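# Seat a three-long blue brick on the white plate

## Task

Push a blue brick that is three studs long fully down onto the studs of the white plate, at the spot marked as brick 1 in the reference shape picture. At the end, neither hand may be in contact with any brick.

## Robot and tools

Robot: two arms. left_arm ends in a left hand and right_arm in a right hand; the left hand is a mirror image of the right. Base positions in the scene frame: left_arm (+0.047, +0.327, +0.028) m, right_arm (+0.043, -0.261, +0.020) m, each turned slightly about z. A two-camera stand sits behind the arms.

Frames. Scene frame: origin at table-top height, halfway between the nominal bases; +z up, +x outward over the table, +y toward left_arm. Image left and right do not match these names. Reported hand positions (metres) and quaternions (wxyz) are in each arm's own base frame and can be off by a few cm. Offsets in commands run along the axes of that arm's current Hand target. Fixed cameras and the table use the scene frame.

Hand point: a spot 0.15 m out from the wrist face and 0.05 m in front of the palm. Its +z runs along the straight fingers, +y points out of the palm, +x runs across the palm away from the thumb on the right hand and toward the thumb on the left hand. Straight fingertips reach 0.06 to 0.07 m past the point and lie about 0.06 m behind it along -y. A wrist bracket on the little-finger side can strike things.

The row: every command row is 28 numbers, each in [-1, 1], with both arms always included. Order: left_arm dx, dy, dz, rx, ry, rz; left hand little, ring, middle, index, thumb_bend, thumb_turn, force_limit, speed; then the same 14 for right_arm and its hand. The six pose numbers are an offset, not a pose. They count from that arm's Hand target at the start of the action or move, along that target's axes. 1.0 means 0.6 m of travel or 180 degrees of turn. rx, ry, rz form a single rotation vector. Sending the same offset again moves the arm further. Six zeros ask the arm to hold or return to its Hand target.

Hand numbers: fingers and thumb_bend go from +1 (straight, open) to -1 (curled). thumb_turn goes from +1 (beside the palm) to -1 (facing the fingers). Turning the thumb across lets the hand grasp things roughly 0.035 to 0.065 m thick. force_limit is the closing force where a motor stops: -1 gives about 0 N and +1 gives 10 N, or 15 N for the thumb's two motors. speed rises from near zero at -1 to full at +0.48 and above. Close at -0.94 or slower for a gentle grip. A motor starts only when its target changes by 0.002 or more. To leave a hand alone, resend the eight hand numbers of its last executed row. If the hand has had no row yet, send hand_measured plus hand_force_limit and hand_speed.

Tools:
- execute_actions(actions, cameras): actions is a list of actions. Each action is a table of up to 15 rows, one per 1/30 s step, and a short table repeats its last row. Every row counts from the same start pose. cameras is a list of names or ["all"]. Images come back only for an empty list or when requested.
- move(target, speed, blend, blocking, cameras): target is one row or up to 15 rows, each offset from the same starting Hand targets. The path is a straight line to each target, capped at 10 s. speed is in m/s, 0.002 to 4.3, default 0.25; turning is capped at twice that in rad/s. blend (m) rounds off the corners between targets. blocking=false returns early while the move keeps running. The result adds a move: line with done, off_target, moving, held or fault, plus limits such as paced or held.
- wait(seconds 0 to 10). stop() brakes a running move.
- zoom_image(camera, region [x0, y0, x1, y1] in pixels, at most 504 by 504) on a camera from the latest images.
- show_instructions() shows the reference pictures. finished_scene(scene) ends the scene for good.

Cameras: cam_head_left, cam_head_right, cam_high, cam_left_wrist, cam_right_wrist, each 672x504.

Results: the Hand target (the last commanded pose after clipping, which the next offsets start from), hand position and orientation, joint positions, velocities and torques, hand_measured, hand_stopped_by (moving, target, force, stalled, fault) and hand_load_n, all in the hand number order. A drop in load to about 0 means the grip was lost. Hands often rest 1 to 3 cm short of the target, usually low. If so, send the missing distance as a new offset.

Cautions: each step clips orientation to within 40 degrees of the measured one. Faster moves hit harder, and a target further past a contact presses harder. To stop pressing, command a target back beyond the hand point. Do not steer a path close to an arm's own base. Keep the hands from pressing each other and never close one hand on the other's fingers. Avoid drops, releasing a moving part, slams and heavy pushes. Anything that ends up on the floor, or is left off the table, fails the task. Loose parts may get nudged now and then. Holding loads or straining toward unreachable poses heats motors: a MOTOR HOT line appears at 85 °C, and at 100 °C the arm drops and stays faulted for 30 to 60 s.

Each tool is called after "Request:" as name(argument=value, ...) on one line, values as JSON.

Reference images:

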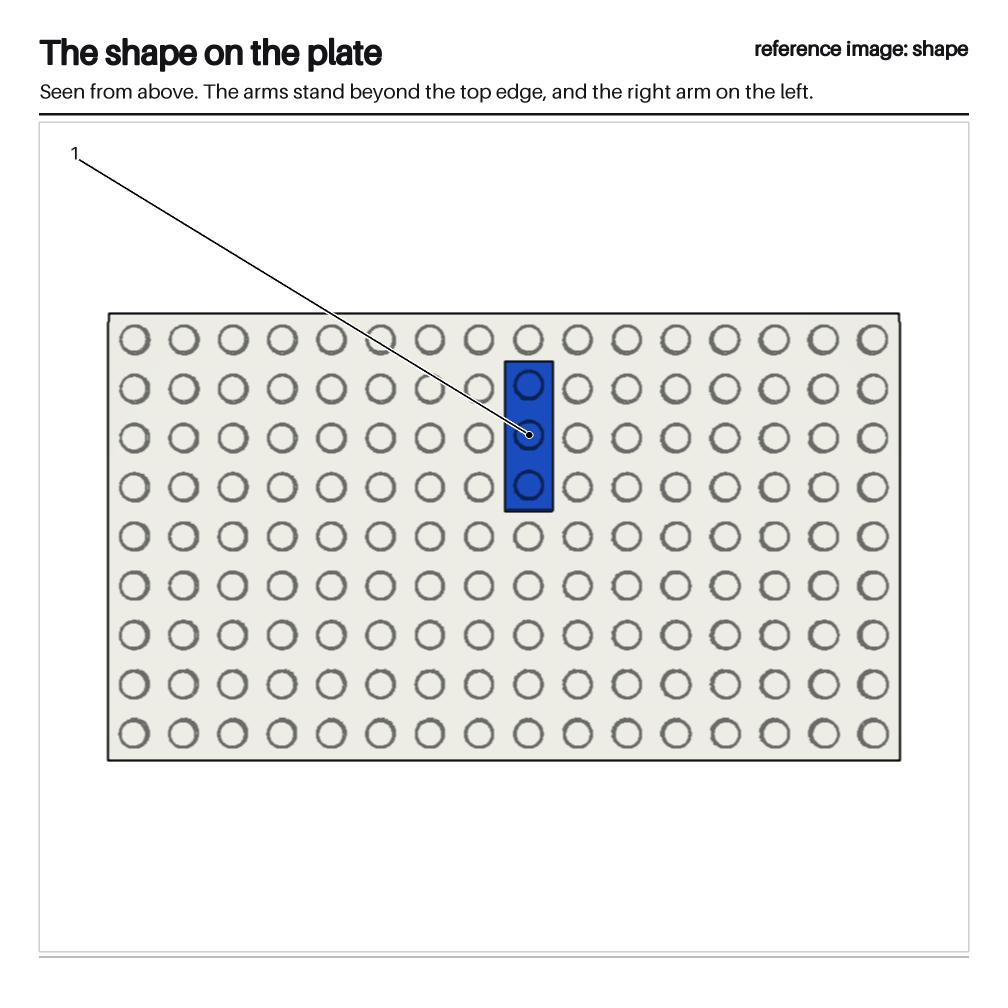

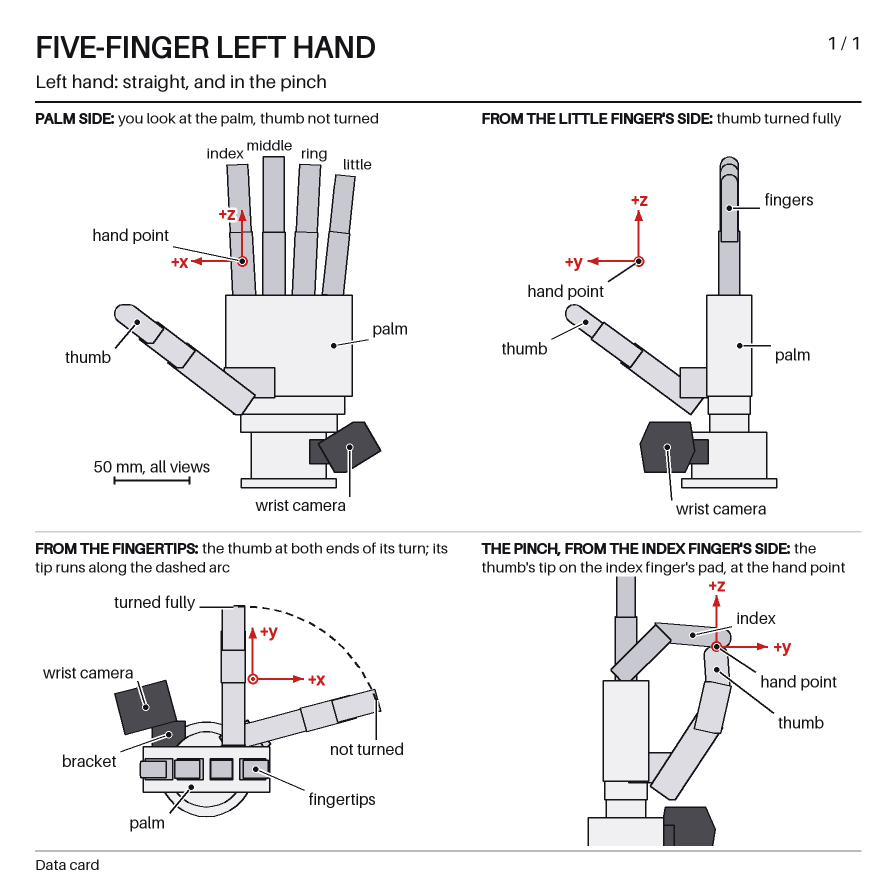

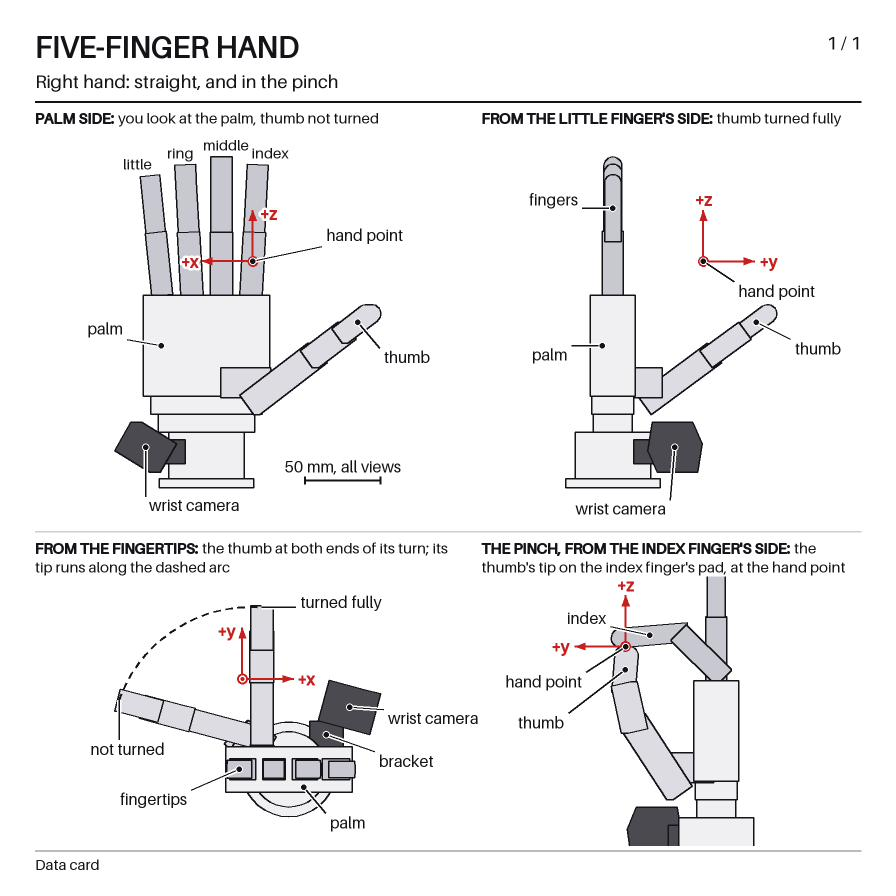

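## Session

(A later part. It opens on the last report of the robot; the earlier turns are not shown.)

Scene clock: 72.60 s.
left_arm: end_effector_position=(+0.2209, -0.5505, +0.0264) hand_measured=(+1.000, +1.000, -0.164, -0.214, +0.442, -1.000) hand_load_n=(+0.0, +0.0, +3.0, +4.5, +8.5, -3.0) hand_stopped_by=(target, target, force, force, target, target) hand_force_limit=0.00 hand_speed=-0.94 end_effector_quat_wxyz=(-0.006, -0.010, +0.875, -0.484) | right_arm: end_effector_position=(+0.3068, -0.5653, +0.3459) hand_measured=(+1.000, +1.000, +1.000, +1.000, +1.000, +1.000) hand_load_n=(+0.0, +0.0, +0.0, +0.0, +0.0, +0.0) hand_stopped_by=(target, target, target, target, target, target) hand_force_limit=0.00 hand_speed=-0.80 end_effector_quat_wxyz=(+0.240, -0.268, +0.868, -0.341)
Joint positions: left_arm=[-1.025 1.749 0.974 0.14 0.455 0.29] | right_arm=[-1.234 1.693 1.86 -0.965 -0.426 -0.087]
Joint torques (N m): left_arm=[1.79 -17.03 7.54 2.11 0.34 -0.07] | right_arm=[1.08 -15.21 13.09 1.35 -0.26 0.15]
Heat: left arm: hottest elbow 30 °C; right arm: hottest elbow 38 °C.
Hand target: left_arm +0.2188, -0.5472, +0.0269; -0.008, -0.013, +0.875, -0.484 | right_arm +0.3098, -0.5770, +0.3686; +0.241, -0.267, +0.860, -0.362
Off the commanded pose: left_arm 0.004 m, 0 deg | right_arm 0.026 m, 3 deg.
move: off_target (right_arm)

Request:
move(target=[0.0043, 0.002, -0.0155, 0, 0.002, -0.0065, 1, 1, -0.5, -0.5, 0.44, -1, 0, -0.94, 0, 0, 0, 0, 0, 0, 1, 1, 1, 1, 1, 1, 0, -0.8], speed=0.05, cameras=["cam_left_wrist"])

Request:
zoom_image(camera="cam_left_wrist", region=[0, 0, 340, 340])

Scene clock: 74.03 s.
left_arm: end_effector_position=(+0.2148, -0.5425, +0.0263) hand_measured=(+1.000, +1.000, -0.164, -0.214, +0.442, -1.000) hand_load_n=(+0.0, +0.0, +3.0, +4.5, +8.5, -2.5) hand_stopped_by=(target, target, force, force, target, target) hand_force_limit=0.00 hand_speed=-0.94 end_effector_quat_wxyz=(-0.013, -0.010, +0.876, -0.482) | right_arm: end_effector_position=(+0.3068, -0.5653, +0.3459) hand_measured=(+1.000, +1.000, +1.000, +1.000, +1.000, +1.000) hand_load_n=(+0.0, +0.0, +0.0, +0.0, +0.0, +0.0) hand_stopped_by=(target, target, target, target, target, target) hand_force_limit=0.00 hand_speed=-0.80 end_effector_quat_wxyz=(+0.240, -0.268, +0.868, -0.341)
Joint positions: left_arm=[-1.023 1.733 0.951 0.14 0.468 0.286] | right_arm=[-1.234 1.693 1.86 -0.965 -0.426 -0.087]
Joint torques (N m): left_arm=[2.43 -17.44 7.61 1.74 0.39 -0.15] | right_arm=[1.08 -15.38 13.04 1.33 -0.26 0.15]
Heat: left arm: hottest elbow 30 °C; right arm: hottest elbow 38 °C.
Hand target: left_arm +0.2164, -0.5388, +0.0310; -0.015, -0.020, +0.875, -0.484 | right_arm +0.3098, -0.5770, +0.3686; +0.241, -0.267, +0.860, -0.362
Off the commanded pose: left_arm 0.006 m, 1 deg | right_arm 0.026 m, 3 deg.
move: off_target (right_arm)
Images, in order (width x height): cam_left_wrist 672x504.

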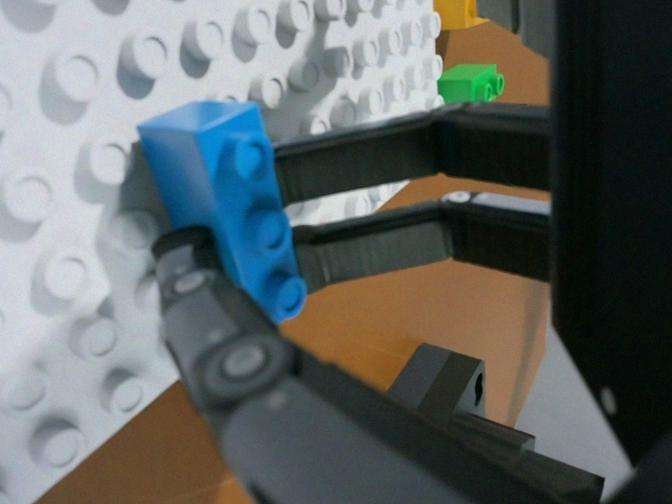

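Scaled by 1.482 from the camera's 672x504 image, which has a finer 960x720 frame.

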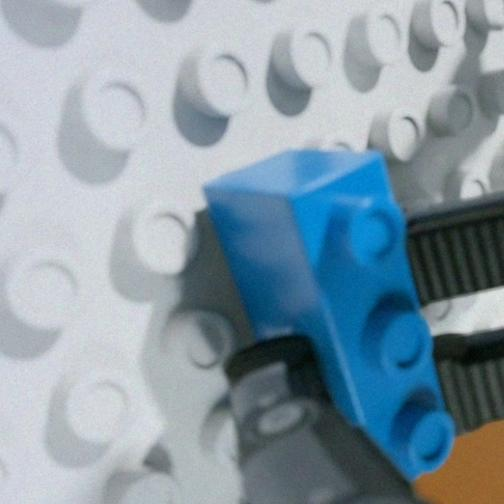

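Request:
move(target=[-0.0195, -0.0067, 0.0122, 0, 0.001, 0, 1, 1, -0.5, -0.5, 0.44, -1, 0, -0.94, 0, 0, 0, 0, 0, 0, 1, 1, 1, 1, 1, 1, 0, -0.8], speed=0.05)

Scene clock: 76.13 s.
left_arm: end_effector_position=(+0.2185, -0.5393, +0.0264) hand_measured=(+1.000, +1.000, -0.164, -0.214, +0.442, -1.000) hand_load_n=(+0.0, +0.0, +3.0, +4.5, +8.5, -3.0) hand_stopped_by=(target, target, force, force, target, target) hand_force_limit=0.00 hand_speed=-0.94 end_effector_quat_wxyz=(-0.017, -0.014, +0.876, -0.483) | right_arm: end_effector_position=(+0.3068, -0.5653, +0.3459) hand_measured=(+1.000, +1.000, +1.000, +1.000, +1.000, +1.000) hand_load_n=(+0.0, +0.0, +0.0, +0.0, +0.0, +0.0) hand_stopped_by=(target, target, target, target, target, target) hand_force_limit=0.00 hand_speed=-0.80 end_effector_quat_wxyz=(+0.240, -0.268, +0.868, -0.341)
Joint positions: left_arm=[-1.01 1.733 0.951 0.135 0.481 0.286] | right_arm=[-1.234 1.693 1.86 -0.965 -0.426 -0.087]
Joint torques (N m): left_arm=[2.02 -14.33 11.28 1.28 0.39 -0.11] | right_arm=[1.03 -15.21 13.07 1.32 -0.26 0.15]
Heat: left arm: hottest elbow 30 °C; right arm: hottest elbow 38 °C.
Hand target: left_arm +0.2281, -0.5469, +0.0300; -0.016, -0.020, +0.875, -0.484 | right_arm +0.3098, -0.5770, +0.3686; +0.241, -0.267, +0.860, -0.362
Off the commanded pose: left_arm 0.013 m, 1 deg | right_arm 0.026 m, 3 deg.
move: off_target (left_arm, right_arm)

Request:
move(target=[-0.0016, -0.0046, 0.0119, 0.003, 0, 0.003, 1, 1, -0.5, -0.5, 0.44, -1, 0, -0.94, 0, 0, 0, 0, 0, 0, 1, 1, 1, 1, 1, 1, 0, -0.8], speed=0.05)

Scene clock: 77.47 s.
left_arm: end_effector_position=(+0.2196, -0.5409, +0.0282) hand_measured=(+1.000, +1.000, -0.164, -0.214, +0.442, -1.000) hand_load_n=(+0.0, +0.0, +3.0, +4.5, +9.0, -3.0) hand_stopped_by=(target, target, force, force, target, target) hand_force_limit=0.00 hand_speed=-0.94 end_effector_quat_wxyz=(-0.016, -0.013, +0.875, -0.484) | right_arm: end_effector_position=(+0.3068, -0.5653, +0.3459) hand_measured=(+1.000, +1.000, +1.000, +1.000, +1.000, +1.000) hand_load_n=(+0.0, +0.0, +0.0, +0.0, +0.0, +0.0) hand_stopped_by=(target, target, target, target, target, target) hand_force_limit=0.00 hand_speed=-0.80 end_effector_quat_wxyz=(+0.240, -0.268, +0.868, -0.341)
Joint positions: left_arm=[-1.01 1.733 0.955 0.135 0.482 0.286] | right_arm=[-1.234 1.693 1.86 -0.965 -0.426 -0.087]
Joint torques (N m): left_arm=[1.85 -13.22 12.14 2.06 0.28 -0.12] | right_arm=[1.2 -15.33 13.11 1.35 -0.26 0.15]
Heat: left arm: hottest elbow 30 °C; right arm: hottest elbow 39 °C.
Hand target: left_arm +0.2292, -0.5544, +0.0285; -0.014, -0.016, +0.872, -0.489 | right_arm +0.3098, -0.5770, +0.3686; +0.241, -0.267, +0.860, -0.362
Off the commanded pose: left_arm 0.017 m, 1 deg | right_arm 0.026 m, 3 deg.
move: off_target (left_arm, right_arm)

Request:
move(target=[0.0027, 0.0017, 0.0086, 0, 0, 0, 1, 1, -0.5, -0.5, 0.44, -1, 0, -0.94, 0, 0, 0, 0, 0, 0, 1, 1, 1, 1, 1, 1, 0, -0.8], speed=0.05, cameras=["cam_left_wrist"])

Request:
zoom_image(camera="cam_left_wrist", region=[0, 0, 340, 340])

Scene clock: 79.10 s.
left_arm: end_effector_position=(+0.2213, -0.5425, +0.0264) hand_measured=(+1.000, +1.000, -0.164, -0.214, +0.442, -1.000) hand_load_n=(+0.0, +0.0, +3.0, +4.5, +8.5, -2.5) hand_stopped_by=(target, target, force, force, target, target) hand_force_limit=0.00 hand_speed=-0.94 end_effector_quat_wxyz=(-0.015, -0.014, +0.875, -0.483) | right_arm: end_effector_position=(+0.3068, -0.5653, +0.3459) hand_measured=(+1.000, +1.000, +1.000, +1.000, +1.000, +1.000) hand_load_n=(+0.0, +0.0, +0.0, +0.0, +0.0, -0.5) hand_stopped_by=(target, target, target, target, target, target) hand_force_limit=0.00 hand_speed=-0.80 end_effector_quat_wxyz=(+0.240, -0.268, +0.868, -0.341)
Joint positions: left_arm=[-1.01 1.74 0.961 0.136 0.478 0.286] | right_arm=[-1.234 1.693 1.86 -0.965 -0.426 -0.087]
Joint torques (N m): left_arm=[1.79 -13.1 11.82 2.29 0.18 -0.17] | right_arm=[1.14 -15.33 13.11 1.35 -0.26 0.15]
Heat: left arm: hottest elbow 30 °C; right arm: hottest elbow 39 °C.
Hand target: left_arm +0.2275, -0.5583, +0.0250; -0.014, -0.016, +0.872, -0.489 | right_arm +0.3098, -0.5770, +0.3686; +0.241, -0.267, +0.860, -0.362
Off the commanded pose: left_arm 0.017 m, 1 deg | right_arm 0.026 m, 3 deg.
move: off_target (left_arm, right_arm)
Images, in order (width x height): cam_left_wrist 672x504.

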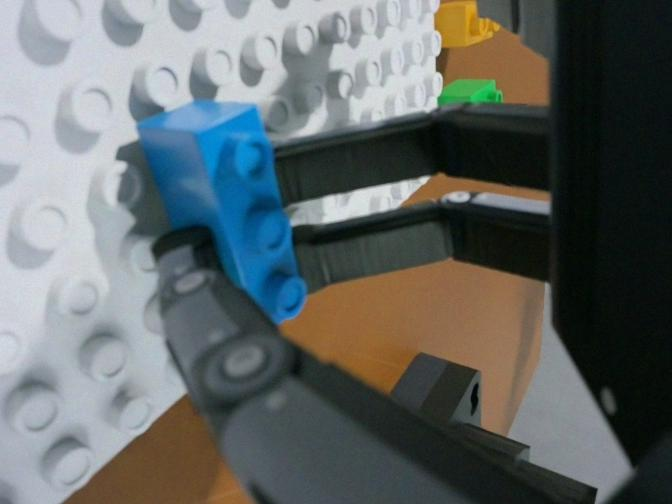

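Scaled by 1.482 from the camera's 672x504 image, which has a finer 960x720 frame.

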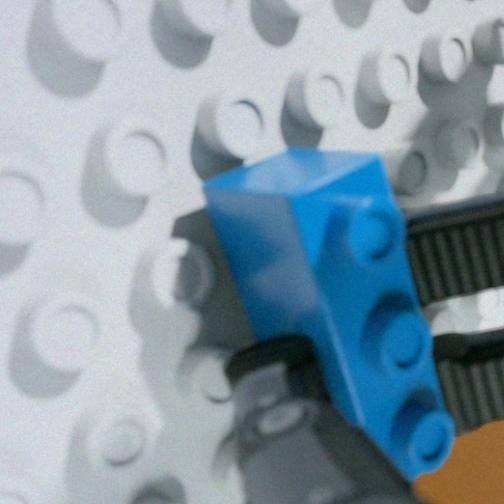

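Request:
zoom_image(camera="cam_left_wrist", region=[60, 70, 210, 290])

Scaled by 2.291 from the camera's 672x504 image, which has a finer 960x720 frame.

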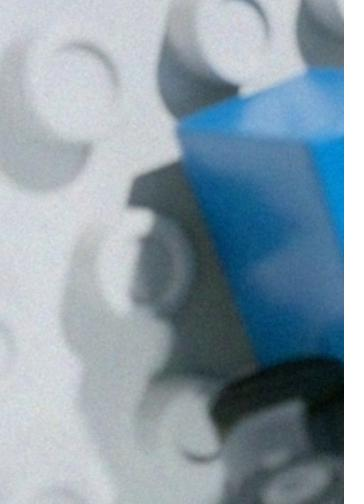

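Request:
move(target=[0.0094, -0.0015, 0.0032, 0, 0, 0, 1, 1, -0.5, -0.5, 0.44, -1, 0, -0.94, 0, 0, 0, 0, 0, 0, 1, 1, 1, 1, 1, 1, 0, -0.8], speed=0.05)

Scene clock: 82.33 s.
left_arm: end_effector_position=(+0.2181, -0.5454, +0.0267) hand_measured=(+1.000, +1.000, -0.164, -0.214, +0.442, -1.000) hand_load_n=(+0.0, +0.0, +3.0, +5.0, +8.5, -2.5) hand_stopped_by=(target, target, force, force, target, target) hand_force_limit=0.00 hand_speed=-0.94 end_effector_quat_wxyz=(-0.013, -0.012, +0.875, -0.484) | right_arm: end_effector_position=(+0.3068, -0.5653, +0.3459) hand_measured=(+1.000, +1.000, +1.000, +1.000, +1.000, +1.000) hand_load_n=(+0.0, +0.0, +0.0, +0.0, +0.0, +0.0) hand_stopped_by=(target, target, target, target, target, target) hand_force_limit=0.00 hand_speed=-0.80 end_effector_quat_wxyz=(+0.240, -0.268, +0.868, -0.341)
Joint positions: left_arm=[-1.02 1.74 0.961 0.141 0.469 0.283] | right_arm=[-1.234 1.693 1.86 -0.965 -0.426 -0.087]
Joint torques (N m): left_arm=[1.61 -13.27 11.59 2.17 0.17 -0.23] | right_arm=[1.2 -15.27 13.07 1.39 -0.25 0.15]
Heat: left arm: hottest elbow 30 °C; right arm: hottest elbow 39 °C.
Hand target: left_arm +0.2219, -0.5605, +0.0250; -0.014, -0.016, +0.872, -0.489 | right_arm +0.3098, -0.5770, +0.3686; +0.241, -0.267, +0.860, -0.362
Off the commanded pose: left_arm 0.016 m, 1 deg | right_arm 0.026 m, 3 deg.
move: off_target (left_arm, right_arm)

Request:
move(target=[-0.003, 0.0099, -0.034, 0, 0, 0, 1, 1, -0.5, -0.5, 0.44, -1, 0, -0.94, 0, 0, 0, 0, 0, 0, 1, 1, 1, 1, 1, 1, 0, -0.8], speed=0.05)

Scene clock: 84.23 s.
left_arm: end_effector_position=(+0.2217, -0.5431, +0.0276) hand_measured=(+1.000, +1.000, -0.164, -0.214, +0.442, -1.000) hand_load_n=(+0.0, +0.0, +2.5, +5.0, +9.0, -2.5) hand_stopped_by=(target, target, force, force, target, target) hand_force_limit=0.00 hand_speed=-0.94 end_effector_quat_wxyz=(-0.016, -0.014, +0.874, -0.486) | right_arm: end_effector_position=(+0.3068, -0.5653, +0.3459) hand_measured=(+1.000, +1.000, +1.000, +1.000, +1.000, +1.000) hand_load_n=(+0.0, +0.0, +0.0, +0.0, +0.0, +0.0) hand_stopped_by=(target, target, target, target, target, target) hand_force_limit=0.00 hand_speed=-0.80 end_effector_quat_wxyz=(+0.240, -0.268, +0.868, -0.341)
Joint positions: left_arm=[-1.008 1.74 0.961 0.141 0.484 0.283] | right_arm=[-1.234 1.693 1.86 -0.965 -0.426 -0.087]
Joint torques (N m): left_arm=[1.9 -16.44 7.83 2.17 0.41 -0.03] | right_arm=[1.08 -15.33 13.07 1.33 -0.26 0.15]
Heat: left arm: hottest elbow 30 °C; right arm: hottest elbow 39 °C.
Hand target: left_arm +0.2236, -0.5400, +0.0305; -0.014, -0.016, +0.872, -0.489 | right_arm +0.3098, -0.5770, +0.3686; +0.241, -0.267, +0.860, -0.362
Off the commanded pose: left_arm 0.005 m, 0 deg | right_arm 0.026 m, 3 deg.
move: off_target (right_arm)

Request:
move(target=[0.0092, 0.0004, 0.0001, 0, 0, 0, 1, 1, -0.5, -0.5, 0.44, -1, 0, -0.94, 0, 0, 0, 0, 0, 0, 1, 1, 1, 1, 1, 1, 0, -0.8], speed=0.05)

Scene clock: 85.40 s.
left_arm: end_effector_position=(+0.2202, -0.5400, +0.0261) hand_measured=(+1.000, +1.000, -0.164, -0.214, +0.442, -1.000) hand_load_n=(+0.0, +0.0, +3.0, +4.5, +8.5, -3.0) hand_stopped_by=(target, target, force, force, target, target) hand_force_limit=0.00 hand_speed=-0.94 end_effector_quat_wxyz=(-0.016, -0.015, +0.875, -0.484) | right_arm: end_effector_position=(+0.3068, -0.5653, +0.3459) hand_measured=(+1.000, +1.000, +1.000, +1.000, +1.000, +1.000) hand_load_n=(+0.0, +0.0, +0.0, +0.0, +0.0, +0.0) hand_stopped_by=(target, target, target, target, target, target) hand_force_limit=0.00 hand_speed=-0.80 end_effector_quat_wxyz=(+0.240, -0.268, +0.868, -0.341)
Joint positions: left_arm=[-1.008 1.736 0.952 0.141 0.482 0.283] | right_arm=[-1.234 1.693 1.86 -0.965 -0.426 -0.087]
Joint torques (N m): left_arm=[1.08 -15.97 7.6 2.19 0.18 -0.12] | right_arm=[1.08 -15.38 13.08 1.31 -0.27 0.15]
Heat: left arm: hottest elbow 30 °C; right arm: hottest elbow 39 °C.
Hand target: left_arm +0.2180, -0.5399, +0.0304; -0.014, -0.015, +0.872, -0.489 | right_arm +0.3098, -0.5770, +0.3686; +0.241, -0.267, +0.860, -0.362
Off the commanded pose: left_arm 0.005 m, 1 deg | right_arm 0.026 m, 3 deg.
move: off_target (right_arm)

Request:
move(target=[-0.005, -0.0052, 0.0241, 0, 0, 0, 1, 1, -0.5, -0.5, 0.44, -1, 0, -0.94, 0, 0, 0, 0, 0, 0, 1, 1, 1, 1, 1, 1, 0, -0.8], speed=0.05)

Scene clock: 86.67 s.
left_arm: end_effector_position=(+0.2190, -0.5416, +0.0261) hand_measured=(+1.000, +1.000, -0.164, -0.214, +0.442, -1.000) hand_load_n=(+0.0, +0.0, +3.0, +4.5, +8.5, -3.0) hand_stopped_by=(target, target, force, force, target, target) hand_force_limit=0.00 hand_speed=-0.94 end_effector_quat_wxyz=(-0.013, -0.014, +0.875, -0.484) | right_arm: end_effector_position=(+0.3068, -0.5653, +0.3459) hand_measured=(+1.000, +1.000, +1.000, +1.000, +1.000, +1.000) hand_load_n=(+0.0, +0.0, +0.0, -0.5, -0.5, -0.5) hand_stopped_by=(target, target, target, target, target, target) hand_force_limit=0.00 hand_speed=-0.80 end_effector_quat_wxyz=(+0.240, -0.268, +0.868, -0.341)
Joint positions: left_arm=[-1.014 1.736 0.952 0.144 0.473 0.283] | right_arm=[-1.234 1.693 1.86 -0.965 -0.426 -0.087]
Joint torques (N m): left_arm=[0.79 -13.16 10.76 2.18 0.22 -0.09] | right_arm=[1.2 -15.33 13.03 1.37 -0.26 0.15]
Heat: left arm: hottest elbow 30 °C; right arm: hottest elbow 39 °C.
Hand target: left_arm +0.2212, -0.5538, +0.0254; -0.014, -0.016, +0.872, -0.489 | right_arm +0.3098, -0.5770, +0.3686; +0.241, -0.267, +0.860, -0.362
Off the commanded pose: left_arm 0.012 m, 1 deg | right_arm 0.026 m, 3 deg.
move: off_target (left_arm, right_arm)

Request:
wait(seconds=0, cameras=["cam_left_wrist"])

Request:
zoom_image(camera="cam_left_wrist", region=[60, 50, 260, 250])

Scene clock: 86.87 s.
left_arm: end_effector_position=(+0.2190, -0.5416, +0.0261) hand_measured=(+1.000, +1.000, -0.164, -0.214, +0.442, -1.000) hand_load_n=(+0.0, +0.0, +3.0, +4.5, +8.5, -3.0) hand_stopped_by=(target, target, force, force, target, target) hand_force_limit=0.00 hand_speed=-0.94 end_effector_quat_wxyz=(-0.013, -0.014, +0.875, -0.484) | right_arm: end_effector_position=(+0.3068, -0.5653, +0.3459) hand_measured=(+1.000, +1.000, +1.000, +1.000, +1.000, +1.000) hand_load_n=(+0.0, +0.0, +0.0, +0.0, +0.0, +0.0) hand_stopped_by=(target, target, target, target, target, target) hand_force_limit=0.00 hand_speed=-0.80 end_effector_quat_wxyz=(+0.240, -0.268, +0.868, -0.341)
Joint positions: left_arm=[-1.014 1.736 0.952 0.144 0.473 0.283] | right_arm=[-1.234 1.693 1.86 -0.965 -0.426 -0.087]
Joint torques (N m): left_arm=[1.96 -12.98 10.91 2.54 0.14 -0.1] | right_arm=[0.97 -15.21 13.08 1.35 -0.26 0.15]
Heat: left arm: hottest elbow 30 °C; right arm: hottest elbow 39 °C.
Hand target: left_arm +0.2212, -0.5538, +0.0254; -0.014, -0.016, +0.872, -0.489 | right_arm +0.3098, -0.5770, +0.3686; +0.241, -0.267, +0.860, -0.362
Off the commanded pose: left_arm 0.012 m, 1 deg | right_arm 0.026 m, 3 deg.
Images, in order (width x height): cam_left_wrist 672x504.

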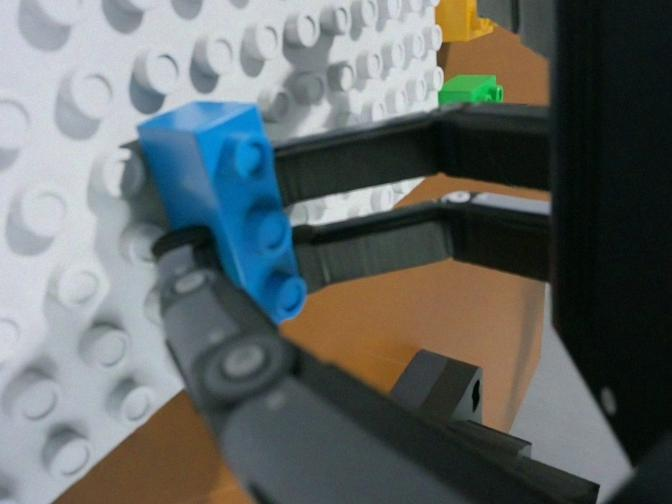

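Scaled by 2.520 from the camera's 672x504 image, which has a finer 960x720 frame.

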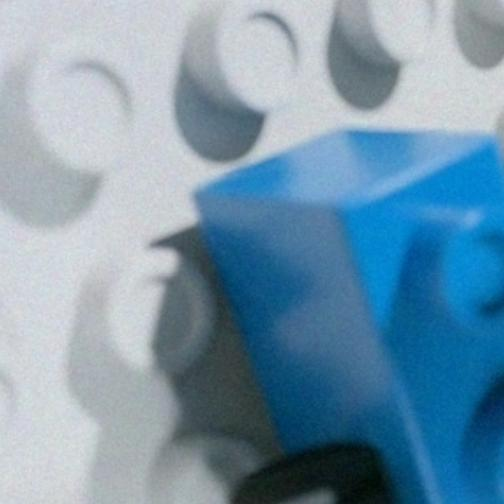

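Request:
move(target=[0.0005, 0.0055, 0.0102, -0.002, 0, 0, 1, 1, -0.5, -0.5, 0.44, -1, 0, -0.94, 0, 0, 0, 0, 0, 0, 1, 1, 1, 1, 1, 1, 0, -0.8], speed=0.05, cameras=["cam_left_wrist"])

Request:
zoom_image(camera="cam_left_wrist", region=[60, 50, 260, 250])

Scene clock: 88.73 s.
left_arm: end_effector_position=(+0.2180, -0.5432, +0.0249) hand_measured=(+1.000, +1.000, -0.164, -0.214, +0.442, -1.000) hand_load_n=(+0.0, -0.5, +3.0, +4.5, +8.5, -3.0) hand_stopped_by=(target, target, force, force, target, target) hand_force_limit=0.00 hand_speed=-0.94 end_effector_quat_wxyz=(-0.011, -0.013, +0.875, -0.484) | right_arm: end_effector_position=(+0.3068, -0.5653, +0.3459) hand_measured=(+1.000, +1.000, +1.000, +1.000, +1.000, +1.000) hand_load_n=(+0.0, +0.0, +0.0, +0.0, +0.0, -0.5) hand_stopped_by=(target, target, target, target, target, target) hand_force_limit=0.00 hand_speed=-0.80 end_effector_quat_wxyz=(+0.240, -0.268, +0.868, -0.341)
Joint positions: left_arm=[-1.018 1.739 0.952 0.15 0.468 0.283] | right_arm=[-1.234 1.693 1.86 -0.965 -0.426 -0.087]
Joint torques (N m): left_arm=[0.97 -12.86 11.43 2.14 0.06 -0.12] | right_arm=[1.26 -15.21 13.08 1.36 -0.26 0.14]
Heat: left arm: hottest elbow 30 °C; right arm: hottest elbow 39 °C.
Hand target: left_arm +0.2205, -0.5573, +0.0193; -0.014, -0.015, +0.874, -0.486 | right_arm +0.3098, -0.5770, +0.3686; +0.241, -0.267, +0.860, -0.362
Off the commanded pose: left_arm 0.015 m, 0 deg | right_arm 0.026 m, 3 deg.
move: off_target (left_arm, right_arm)
Images, in order (width x height): cam_left_wrist 672x504.

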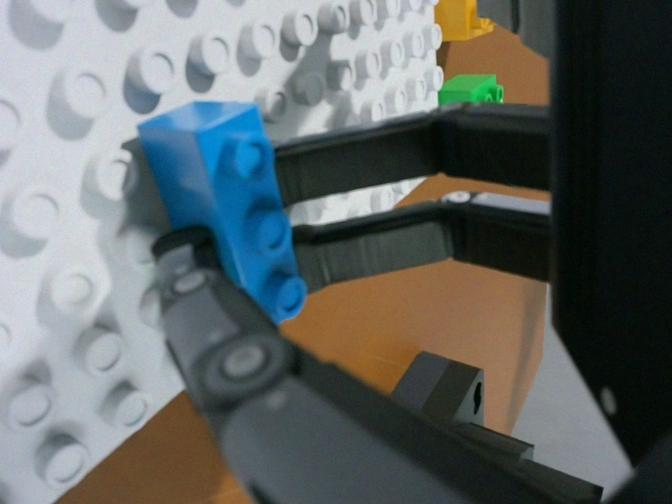

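Scaled by 2.520 from the camera's 672x504 image, which has a finer 960x720 frame.

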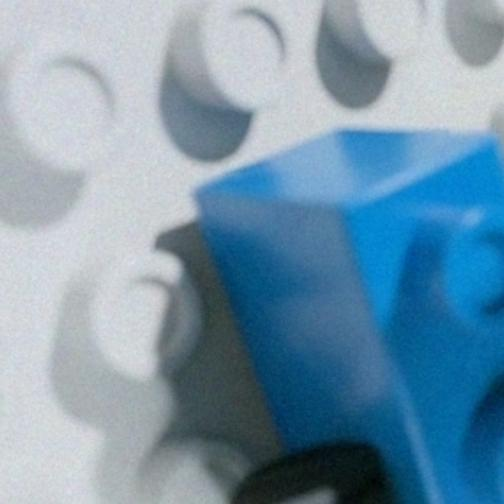

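Request:
move(target=[0, 0.0054, 0.0036, -0.002, 0, 0, 1, 1, -0.5, -0.5, 0.44, -1, 0, -0.94, 0, 0, 0, 0, 0, 0, 1, 1, 1, 1, 1, 1, 0, -0.8], speed=0.05, cameras=["cam_left_wrist"])

Request:
zoom_image(camera="cam_left_wrist", region=[60, 50, 260, 250])

Scene clock: 89.90 s.
left_arm: end_effector_position=(+0.2182, -0.5432, +0.0249) hand_measured=(+1.000, +1.000, -0.164, -0.214, +0.442, -1.000) hand_load_n=(+0.0, +0.0, +3.0, +4.5, +8.5, -3.0) hand_stopped_by=(target, target, force, force, target, target) hand_force_limit=0.00 hand_speed=-0.94 end_effector_quat_wxyz=(-0.011, -0.013, +0.875, -0.484) | right_arm: end_effector_position=(+0.3068, -0.5653, +0.3459) hand_measured=(+1.000, +1.000, +1.000, +1.000, +1.000, +1.000) hand_load_n=(+0.0, -0.5, +0.0, +0.0, +0.0, -0.5) hand_stopped_by=(target, target, target, target, target, target) hand_force_limit=0.00 hand_speed=-0.80 end_effector_quat_wxyz=(+0.240, -0.268, +0.868, -0.341)
Joint positions: left_arm=[-1.018 1.739 0.952 0.15 0.467 0.283] | right_arm=[-1.234 1.693 1.86 -0.965 -0.426 -0.087]
Joint torques (N m): left_arm=[0.5 -11.87 11.62 2.04 0.09 -0.16] | right_arm=[1.2 -15.21 13.09 1.31 -0.27 0.15]
Heat: left arm: hottest elbow 30 °C; right arm: hottest elbow 39 °C.
Hand target: left_arm +0.2205, -0.5574, +0.0156; -0.014, -0.016, +0.875, -0.483 | right_arm +0.3098, -0.5770, +0.3686; +0.241, -0.267, +0.860, -0.362
Off the commanded pose: left_arm 0.017 m, 0 deg | right_arm 0.026 m, 3 deg.
move: off_target (left_arm, right_arm)
Images, in order (width x height): cam_left_wrist 672x504.

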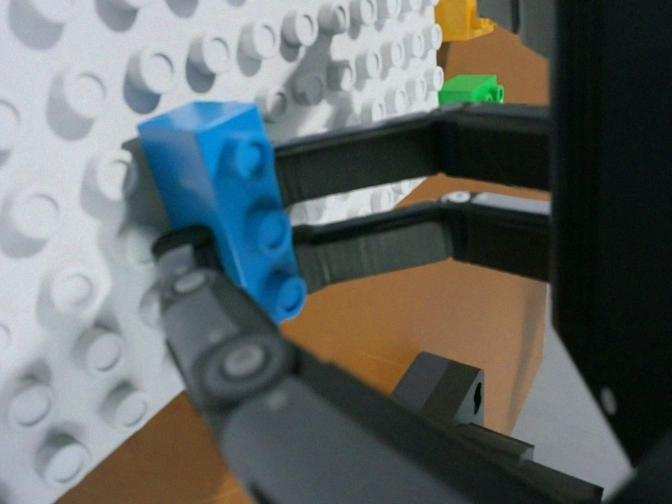

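Scaled by 2.520 from the camera's 672x504 image, which has a finer 960x720 frame.

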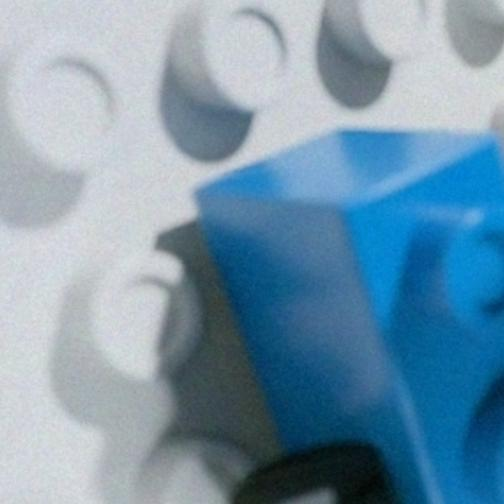

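Request:
move(target=[-0.0003, 0.007, 0.0044, -0.002, 0, 0, 1, 1, -0.5, -0.5, 0.44, -1, 0, -0.94, 0, 0, 0, 0, 0, 0, 1, 1, 1, 1, 1, 1, 0, -0.8], speed=0.05)

Scene clock: 90.97 s.
left_arm: end_effector_position=(+0.2183, -0.5435, +0.0233) hand_measured=(+1.000, +1.000, -0.164, -0.214, +0.442, -1.000) hand_load_n=(+0.0, +0.0, +4.5, +3.0, +7.5, -4.5) hand_stopped_by=(target, target, force, force, target, target) hand_force_limit=0.00 hand_speed=-0.94 end_effector_quat_wxyz=(-0.011, -0.014, +0.875, -0.484) | right_arm: end_effector_position=(+0.3068, -0.5653, +0.3459) hand_measured=(+1.000, +1.000, +1.000, +1.000, +1.000, +1.000) hand_load_n=(+0.0, +0.0, +0.0, +0.0, +0.0, -0.5) hand_stopped_by=(target, target, target, target, target, target) hand_force_limit=0.00 hand_speed=-0.80 end_effector_quat_wxyz=(+0.240, -0.268, +0.868, -0.341)
Joint positions: left_arm=[-1.019 1.743 0.953 0.152 0.466 0.283] | right_arm=[-1.234 1.693 1.86 -0.965 -0.426 -0.087]
Joint torques (N m): left_arm=[1.03 -12.1 11.48 2.37 -0.01 -0.12] | right_arm=[1.08 -15.21 13.07 1.35 -0.26 0.16]
Heat: left arm: hottest elbow 30 °C; right arm: hottest elbow 39 °C.
Hand target: left_arm +0.2205, -0.5575, +0.0106; -0.014, -0.015, +0.877, -0.480 | right_arm +0.3098, -0.5770, +0.3686; +0.241, -0.267, +0.860, -0.362
Off the commanded pose: left_arm 0.019 m, 1 deg | right_arm 0.026 m, 3 deg.
move: off_target (left_arm, right_arm)

Request:
move(target=[-0.0003, 0.0084, 0.0053, -0.003, 0, 0, 1, 1, -0.5, -0.5, 0.44, -1, 0, -0.94, 0, 0, 0, 0, 0, 0, 1, 1, 1, 1, 1, 1, 0, -0.8], speed=0.05, cameras=["cam_left_wrist"])

Request:
zoom_image(camera="cam_left_wrist", region=[60, 50, 260, 250])

Scene clock: 91.90 s.
left_arm: end_effector_position=(+0.2185, -0.5438, +0.0222) hand_measured=(+1.000, +1.000, -0.164, -0.214, +0.442, -1.000) hand_load_n=(+0.0, +0.0, +4.0, +2.5, +7.5, -3.0) hand_stopped_by=(target, target, force, force, target, target) hand_force_limit=0.00 hand_speed=-0.94 end_effector_quat_wxyz=(-0.011, -0.014, +0.876, -0.483) | right_arm: end_effector_position=(+0.3068, -0.5653, +0.3459) hand_measured=(+1.000, +1.000, +1.000, +1.000, +1.000, +1.000) hand_load_n=(+0.0, +0.0, +0.0, +0.0, -0.5, +0.0) hand_stopped_by=(target, target, target, target, target, target) hand_force_limit=0.00 hand_speed=-0.80 end_effector_quat_wxyz=(+0.240, -0.268, +0.868, -0.341)
Joint positions: left_arm=[-1.019 1.745 0.954 0.152 0.464 0.283] | right_arm=[-1.234 1.693 1.86 -0.965 -0.426 -0.087]
Joint torques (N m): left_arm=[0.91 -10.05 11.52 2.37 -0.13 -0.07] | right_arm=[1.08 -15.33 13.09 1.32 -0.26 0.16]
Heat: left arm: hottest elbow 30 °C; right arm: hottest elbow 39 °C.
Hand target: left_arm +0.2204, -0.5574, +0.0046; -0.014, -0.015, +0.879, -0.476 | right_arm +0.3098, -0.5770, +0.3686; +0.241, -0.267, +0.860, -0.362
Off the commanded pose: left_arm 0.022 m, 1 deg | right_arm 0.026 m, 3 deg.
move: off_target (left_arm, right_arm)
Images, in order (width x height): cam_left_wrist 672x504.

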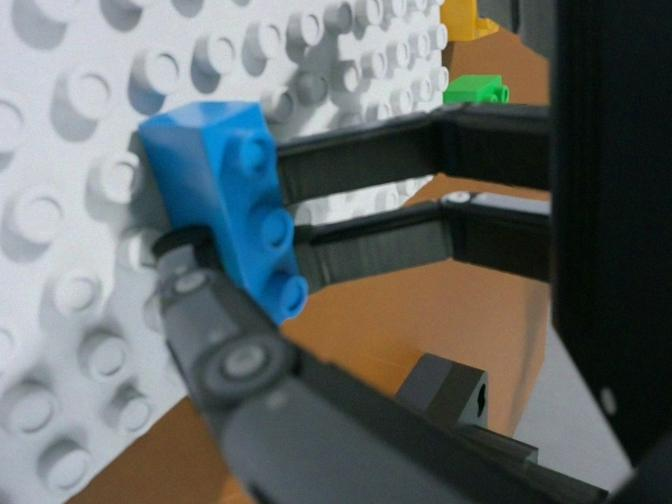

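Scaled by 2.520 from the camera's 672x504 image, which has a finer 960x720 frame.

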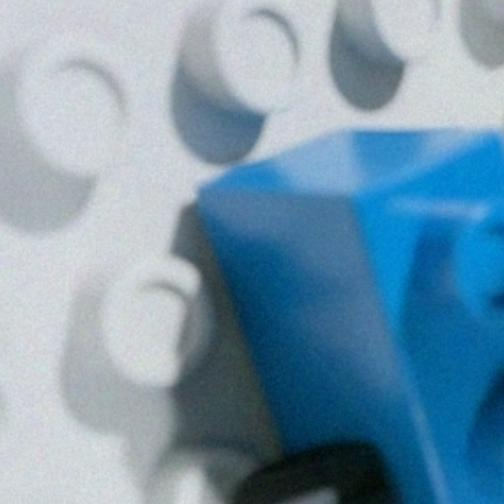

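Request:
move(target=[[0.0006, -0.0139, -0.0091, 0.006, 0, 0, 1, 1, -0.5, -0.5, 0.44, -1, 0, -0.94, 0, 0, 0, 0, 0, 0, 1, 1, 1, 1, 1, 1, 0, -0.8], [0.0006, -0.0139, -0.0091, 0.006, 0, 0, 1, 1, 0.06, 0.06, 0.5, -1, 0, -0.85, 0, 0, 0, 0, 0, 0, 1, 1, 1, 1, 1, 1, 0, -0.8]], speed=0.05, cameras=["cam_left_wrist"])

Request:
zoom_image(camera="cam_left_wrist", region=[60, 50, 260, 250])

Scene clock: 94.73 s.
left_arm: end_effector_position=(+0.2198, -0.5448, +0.0232) hand_measured=(+1.000, +1.000, +0.000, +0.060, +0.500, -1.000) hand_load_n=(+0.0, +0.0, -11.0, +0.0, +0.0, +0.0) hand_stopped_by=(target, target, stalled, target, target, target) hand_force_limit=0.00 hand_speed=-0.85 end_effector_quat_wxyz=(-0.011, -0.016, +0.874, -0.485) | right_arm: end_effector_position=(+0.3068, -0.5653, +0.3459) hand_measured=(+1.000, +1.000, +1.000, +1.000, +1.000, +1.000) hand_load_n=(+0.0, +0.0, +0.0, +0.0, +0.0, +0.0) hand_stopped_by=(target, target, target, target, target, target) hand_force_limit=0.00 hand_speed=-0.80 end_effector_quat_wxyz=(+0.240, -0.268, +0.868, -0.341)
Joint positions: left_arm=[-1.017 1.747 0.955 0.158 0.467 0.278] | right_arm=[-1.234 1.693 1.86 -0.965 -0.426 -0.087]
Joint torques (N m): left_arm=[0.67 -12.1 11.11 2.14 0.05 -0.08] | right_arm=[1.14 -15.21 13.05 1.32 -0.27 0.15]
Heat: left arm: hottest elbow 30 °C; right arm: hottest elbow 40 °C.
Hand target: left_arm +0.2205, -0.5573, +0.0146; -0.014, -0.016, +0.875, -0.484 | right_arm +0.3098, -0.5770, +0.3686; +0.241, -0.267, +0.860, -0.362
Off the commanded pose: left_arm 0.015 m, 0 deg | right_arm 0.026 m, 3 deg.
move: off_target (left_arm, right_arm); target 2's new numbers were sent with left_arm's hand 0.016 m and 0 deg from that target
Images, in order (width x height): cam_left_wrist 672x504.

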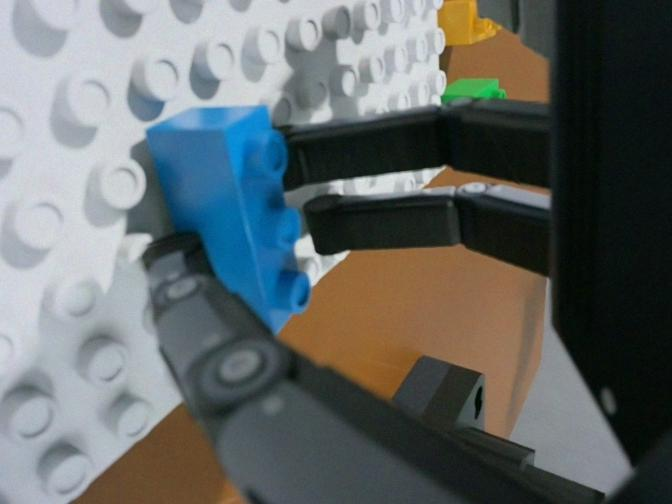

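Scaled by 2.520 from the camera's 672x504 image, which has a finer 960x720 frame.

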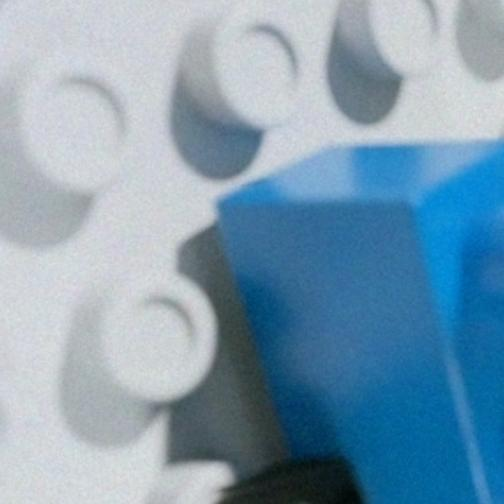

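Request:
move(target=[0, 0, 0, 0, 0, 0, 1, 1, -0.04, 0.0, 0.5, -1, 0, -0.85, 0, 0, 0, 0, 0, 0, 1, 1, 1, 1, 1, 1, 0, -0.8], speed=0.05, cameras=["cam_left_wrist"])

Request:
zoom_image(camera="cam_left_wrist", region=[100, 60, 350, 340])

Scene clock: 95.70 s.
left_arm: end_effector_position=(+0.2194, -0.5454, +0.0233) hand_measured=(+1.000, +1.000, -0.040, +0.000, +0.500, -1.000) hand_load_n=(+0.0, +0.0, -0.5, +0.0, +0.0, +0.0) hand_stopped_by=(target, target, target, target, target, target) hand_force_limit=0.00 hand_speed=-0.85 end_effector_quat_wxyz=(-0.010, -0.015, +0.874, -0.486) | right_arm: end_effector_position=(+0.3068, -0.5653, +0.3459) hand_measured=(+1.000, +1.000, +1.000, +1.000, +1.000, +1.000) hand_load_n=(+0.0, +0.0, -0.5, +0.0, +0.0, -0.5) hand_stopped_by=(target, target, target, target, target, target) hand_force_limit=0.00 hand_speed=-0.80 end_effector_quat_wxyz=(+0.240, -0.268, +0.868, -0.341)
Joint positions: left_arm=[-1.018 1.747 0.955 0.16 0.465 0.278] | right_arm=[-1.234 1.693 1.86 -0.965 -0.426 -0.087]
Joint torques (N m): left_arm=[0.97 -12.69 11.19 2.32 0.15 -0.1] | right_arm=[1.14 -15.15 13.07 1.32 -0.25 0.16]
Heat: left arm: hottest elbow 30 °C; right arm: hottest elbow 40 °C.
Hand target: left_arm +0.2205, -0.5573, +0.0147; -0.014, -0.016, +0.875, -0.484 | right_arm +0.3098, -0.5770, +0.3686; +0.241, -0.267, +0.860, -0.362
Off the commanded pose: left_arm 0.015 m, 0 deg | right_arm 0.026 m, 3 deg.
move: off_target (left_arm, right_arm)
Images, in order (width x height): cam_left_wrist 672x504.

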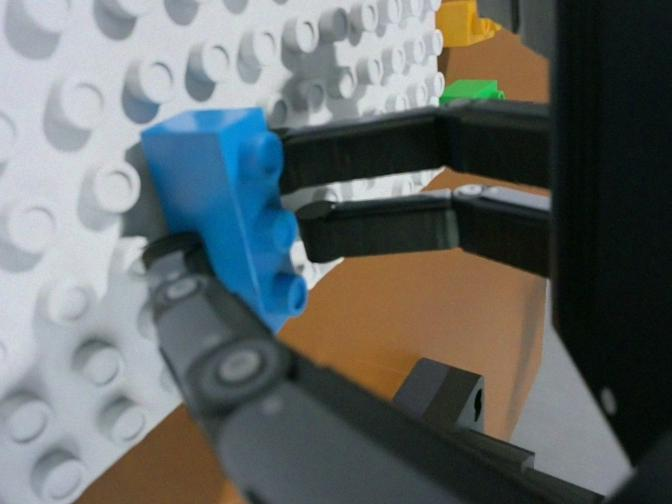

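Scaled by 1.800 from the camera's 672x504 image, which has a finer 960x720 frame.

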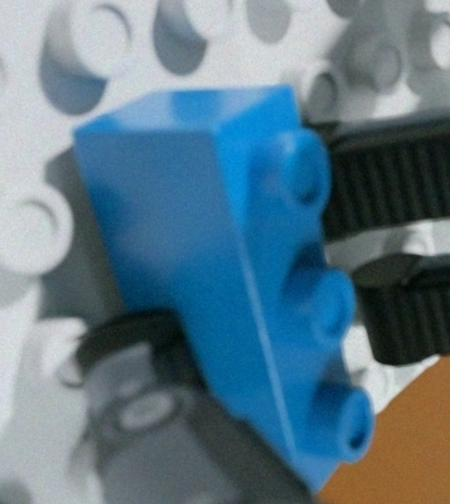

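Request:
move(target=[0, 0, 0, 0, 0, 0, 1, 1, -0.04, 0.0, 0.75, -1, 0, -0.85, 0, 0, 0, 0, 0, 0, 1, 1, 1, 1, 1, 1, 0, -0.8], speed=0.05, cameras=["cam_left_wrist"])

Request:
zoom_image(camera="cam_left_wrist", region=[100, 60, 350, 340])

Scene clock: 98.30 s.
left_arm: end_effector_position=(+0.2195, -0.5471, +0.0248) hand_measured=(+1.000, +1.000, -0.040, +0.000, +0.750, -1.000) hand_load_n=(+0.0, +0.0, -1.0, +0.0, -1.0, +0.0) hand_stopped_by=(target, target, target, target, target, target) hand_force_limit=0.00 hand_speed=-0.85 end_effector_quat_wxyz=(-0.010, -0.014, +0.873, -0.488) | right_arm: end_effector_position=(+0.3068, -0.5653, +0.3459) hand_measured=(+1.000, +1.000, +1.000, +1.000, +1.000, +1.000) hand_load_n=(+0.0, +0.0, +0.0, +0.0, +0.0, +0.0) hand_stopped_by=(target, target, target, target, target, target) hand_force_limit=0.00 hand_speed=-0.80 end_effector_quat_wxyz=(+0.240, -0.268, +0.868, -0.341)
Joint positions: left_arm=[-1.02 1.747 0.958 0.162 0.465 0.278] | right_arm=[-1.234 1.693 1.86 -0.965 -0.426 -0.087]
Joint torques (N m): left_arm=[1.55 -12.1 10.82 1.92 0.15 -0.11] | right_arm=[1.03 -15.38 13.07 1.35 -0.26 0.14]
Heat: left arm: hottest elbow 30 °C; right arm: hottest elbow 40 °C.
Hand target: left_arm +0.2205, -0.5574, +0.0147; -0.014, -0.016, +0.875, -0.485 | right_arm +0.3098, -0.5770, +0.3686; +0.241, -0.267, +0.860, -0.362
Off the commanded pose: left_arm 0.014 m, 1 deg | right_arm 0.026 m, 3 deg.
move: off_target (left_arm, right_arm)
Images, in order (width x height): cam_left_wrist 672x504.

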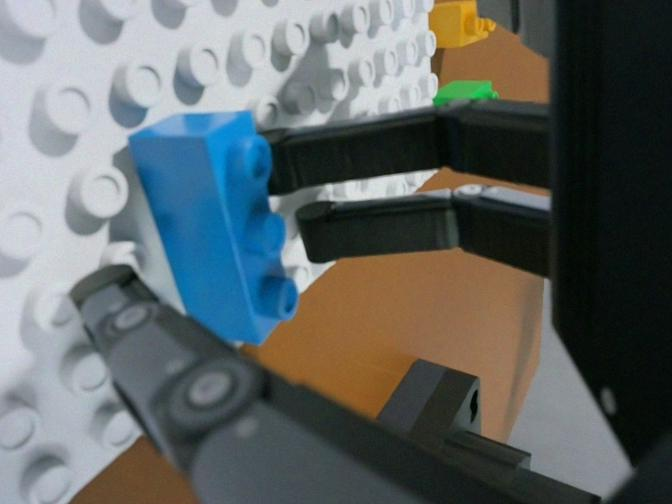

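Scaled by 1.800 from the camera's 672x504 image, which has a finer 960x720 frame.

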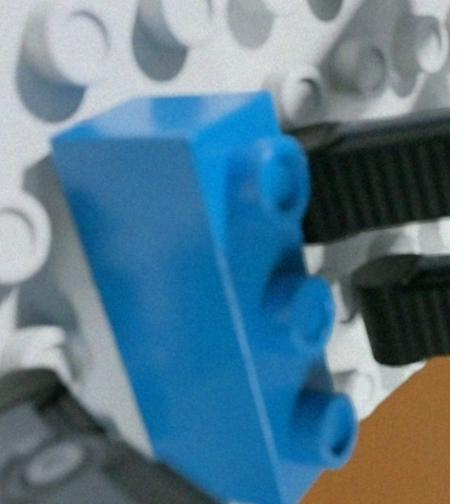

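Request:
move(target=[0.0091, -0.0113, -0.0318, 0, 0, 0, 1, 1, -0.04, 0.0, 0.75, -1, 0, -0.85, 0, 0, 0, 0, 0, 0, 1, 1, 1, 1, 1, 1, 0, -0.8], speed=0.05, cameras=["cam_left_wrist"])

Scene clock: 101.23 s.
left_arm: end_effector_position=(+0.2182, -0.5450, +0.0256) hand_measured=(+1.000, +1.000, -0.040, +0.000, +0.750, -1.000) hand_load_n=(+0.0, +0.0, +0.0, +0.0, -0.5, -0.5) hand_stopped_by=(target, target, target, target, target, target) hand_force_limit=0.00 hand_speed=-0.85 end_effector_quat_wxyz=(-0.012, -0.015, +0.875, -0.484) | right_arm: end_effector_position=(+0.3068, -0.5653, +0.3459) hand_measured=(+1.000, +1.000, +1.000, +1.000, +1.000, +1.000) hand_load_n=(+0.0, +0.0, +0.0, +0.0, +0.0, +0.0) hand_stopped_by=(target, target, target, target, target, target) hand_force_limit=0.00 hand_speed=-0.80 end_effector_quat_wxyz=(+0.240, -0.268, +0.868, -0.341)
Joint positions: left_arm=[-1.02 1.741 0.958 0.146 0.465 0.278] | right_arm=[-1.234 1.693 1.86 -0.965 -0.426 -0.087]
Joint torques (N m): left_arm=[1.85 -16.56 8.47 1.36 0.33 -0.09] | right_arm=[1.03 -15.15 13.03 1.32 -0.26 0.15]
Heat: left arm: hottest elbow 30 °C; right arm: hottest elbow 40 °C.
Hand target: left_arm +0.2155, -0.5449, +0.0307; -0.014, -0.016, +0.875, -0.484 | right_arm +0.3098, -0.5770, +0.3686; +0.241, -0.267, +0.860, -0.362
Off the commanded pose: left_arm 0.006 m, 0 deg | right_arm 0.026 m, 3 deg.
move: off_target (right_arm)
Images, in order (width x height): cam_left_wrist 672x504.

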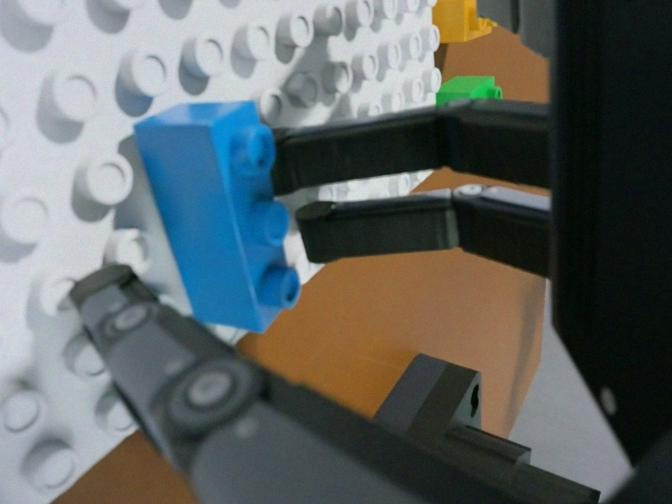

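Request:
execute_actions(actions=[], cameras=["cam_left_wrist"])

Request:
zoom_image(camera="cam_left_wrist", region=[60, 50, 260, 250])

Scene clock: 102.80 s.
left_arm: end_effector_position=(+0.2182, -0.5450, +0.0255) hand_measured=(+1.000, +1.000, -0.040, +0.000, +0.750, -1.000) hand_load_n=(+0.0, +0.0, +0.0, +0.0, -0.5, +0.0) hand_stopped_by=(target, target, target, target, target, target) hand_force_limit=0.00 hand_speed=-0.85 end_effector_quat_wxyz=(-0.012, -0.015, +0.875, -0.484) | right_arm: end_effector_position=(+0.3068, -0.5653, +0.3459) hand_measured=(+1.000, +1.000, +1.000, +1.000, +1.000, +1.000) hand_load_n=(+0.0, +0.0, +0.0, +0.0, +0.0, +0.0) hand_stopped_by=(target, target, target, target, target, target) hand_force_limit=0.00 hand_speed=-0.80 end_effector_quat_wxyz=(+0.240, -0.268, +0.868, -0.341)
Joint positions: left_arm=[-1.02 1.741 0.958 0.146 0.465 0.278] | right_arm=[-1.234 1.693 1.86 -0.965 -0.426 -0.087]
Joint velocities: within noise
Joint torques (N m): left_arm=[2.73 -16.15 8.38 1.25 0.3 -0.02] | right_arm=[1.14 -15.27 13.11 1.37 -0.26 0.14]
Motor temperatures (°C): left_arm=[19 21 30 19 17 19] | right_arm=[23 25 40 18 19 18]
Heat: left arm: hottest elbow 30 °C; right arm: hottest elbow 40 °C.
Hand target: left_arm +0.2155, -0.5448, +0.0306; -0.014, -0.016, +0.875, -0.484 | right_arm +0.3098, -0.5770, +0.3686; +0.241, -0.267, +0.860, -0.362
Off the commanded pose: left_arm 0.006 m, 0 deg | right_arm 0.026 m, 3 deg.
Images, in order (width x height): cam_left_wrist 672x504.

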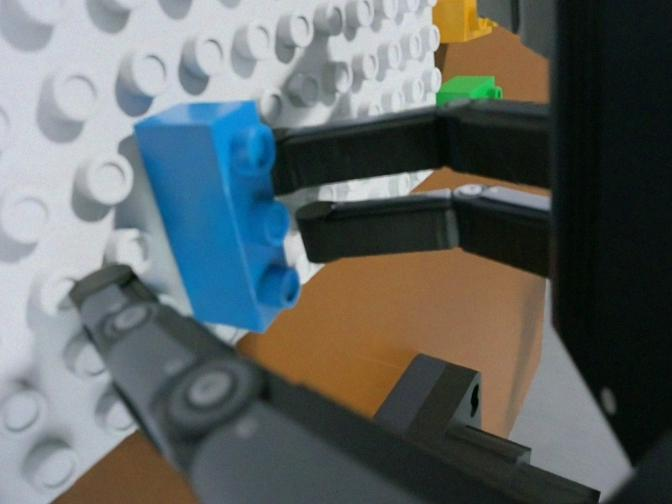

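Scaled by 2.520 from the camera's 672x504 image, which has a finer 960x720 frame.

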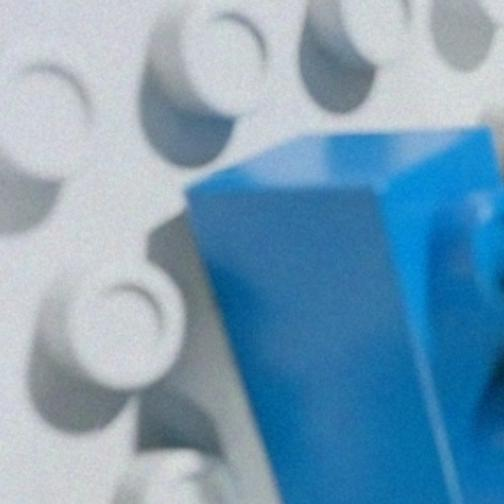

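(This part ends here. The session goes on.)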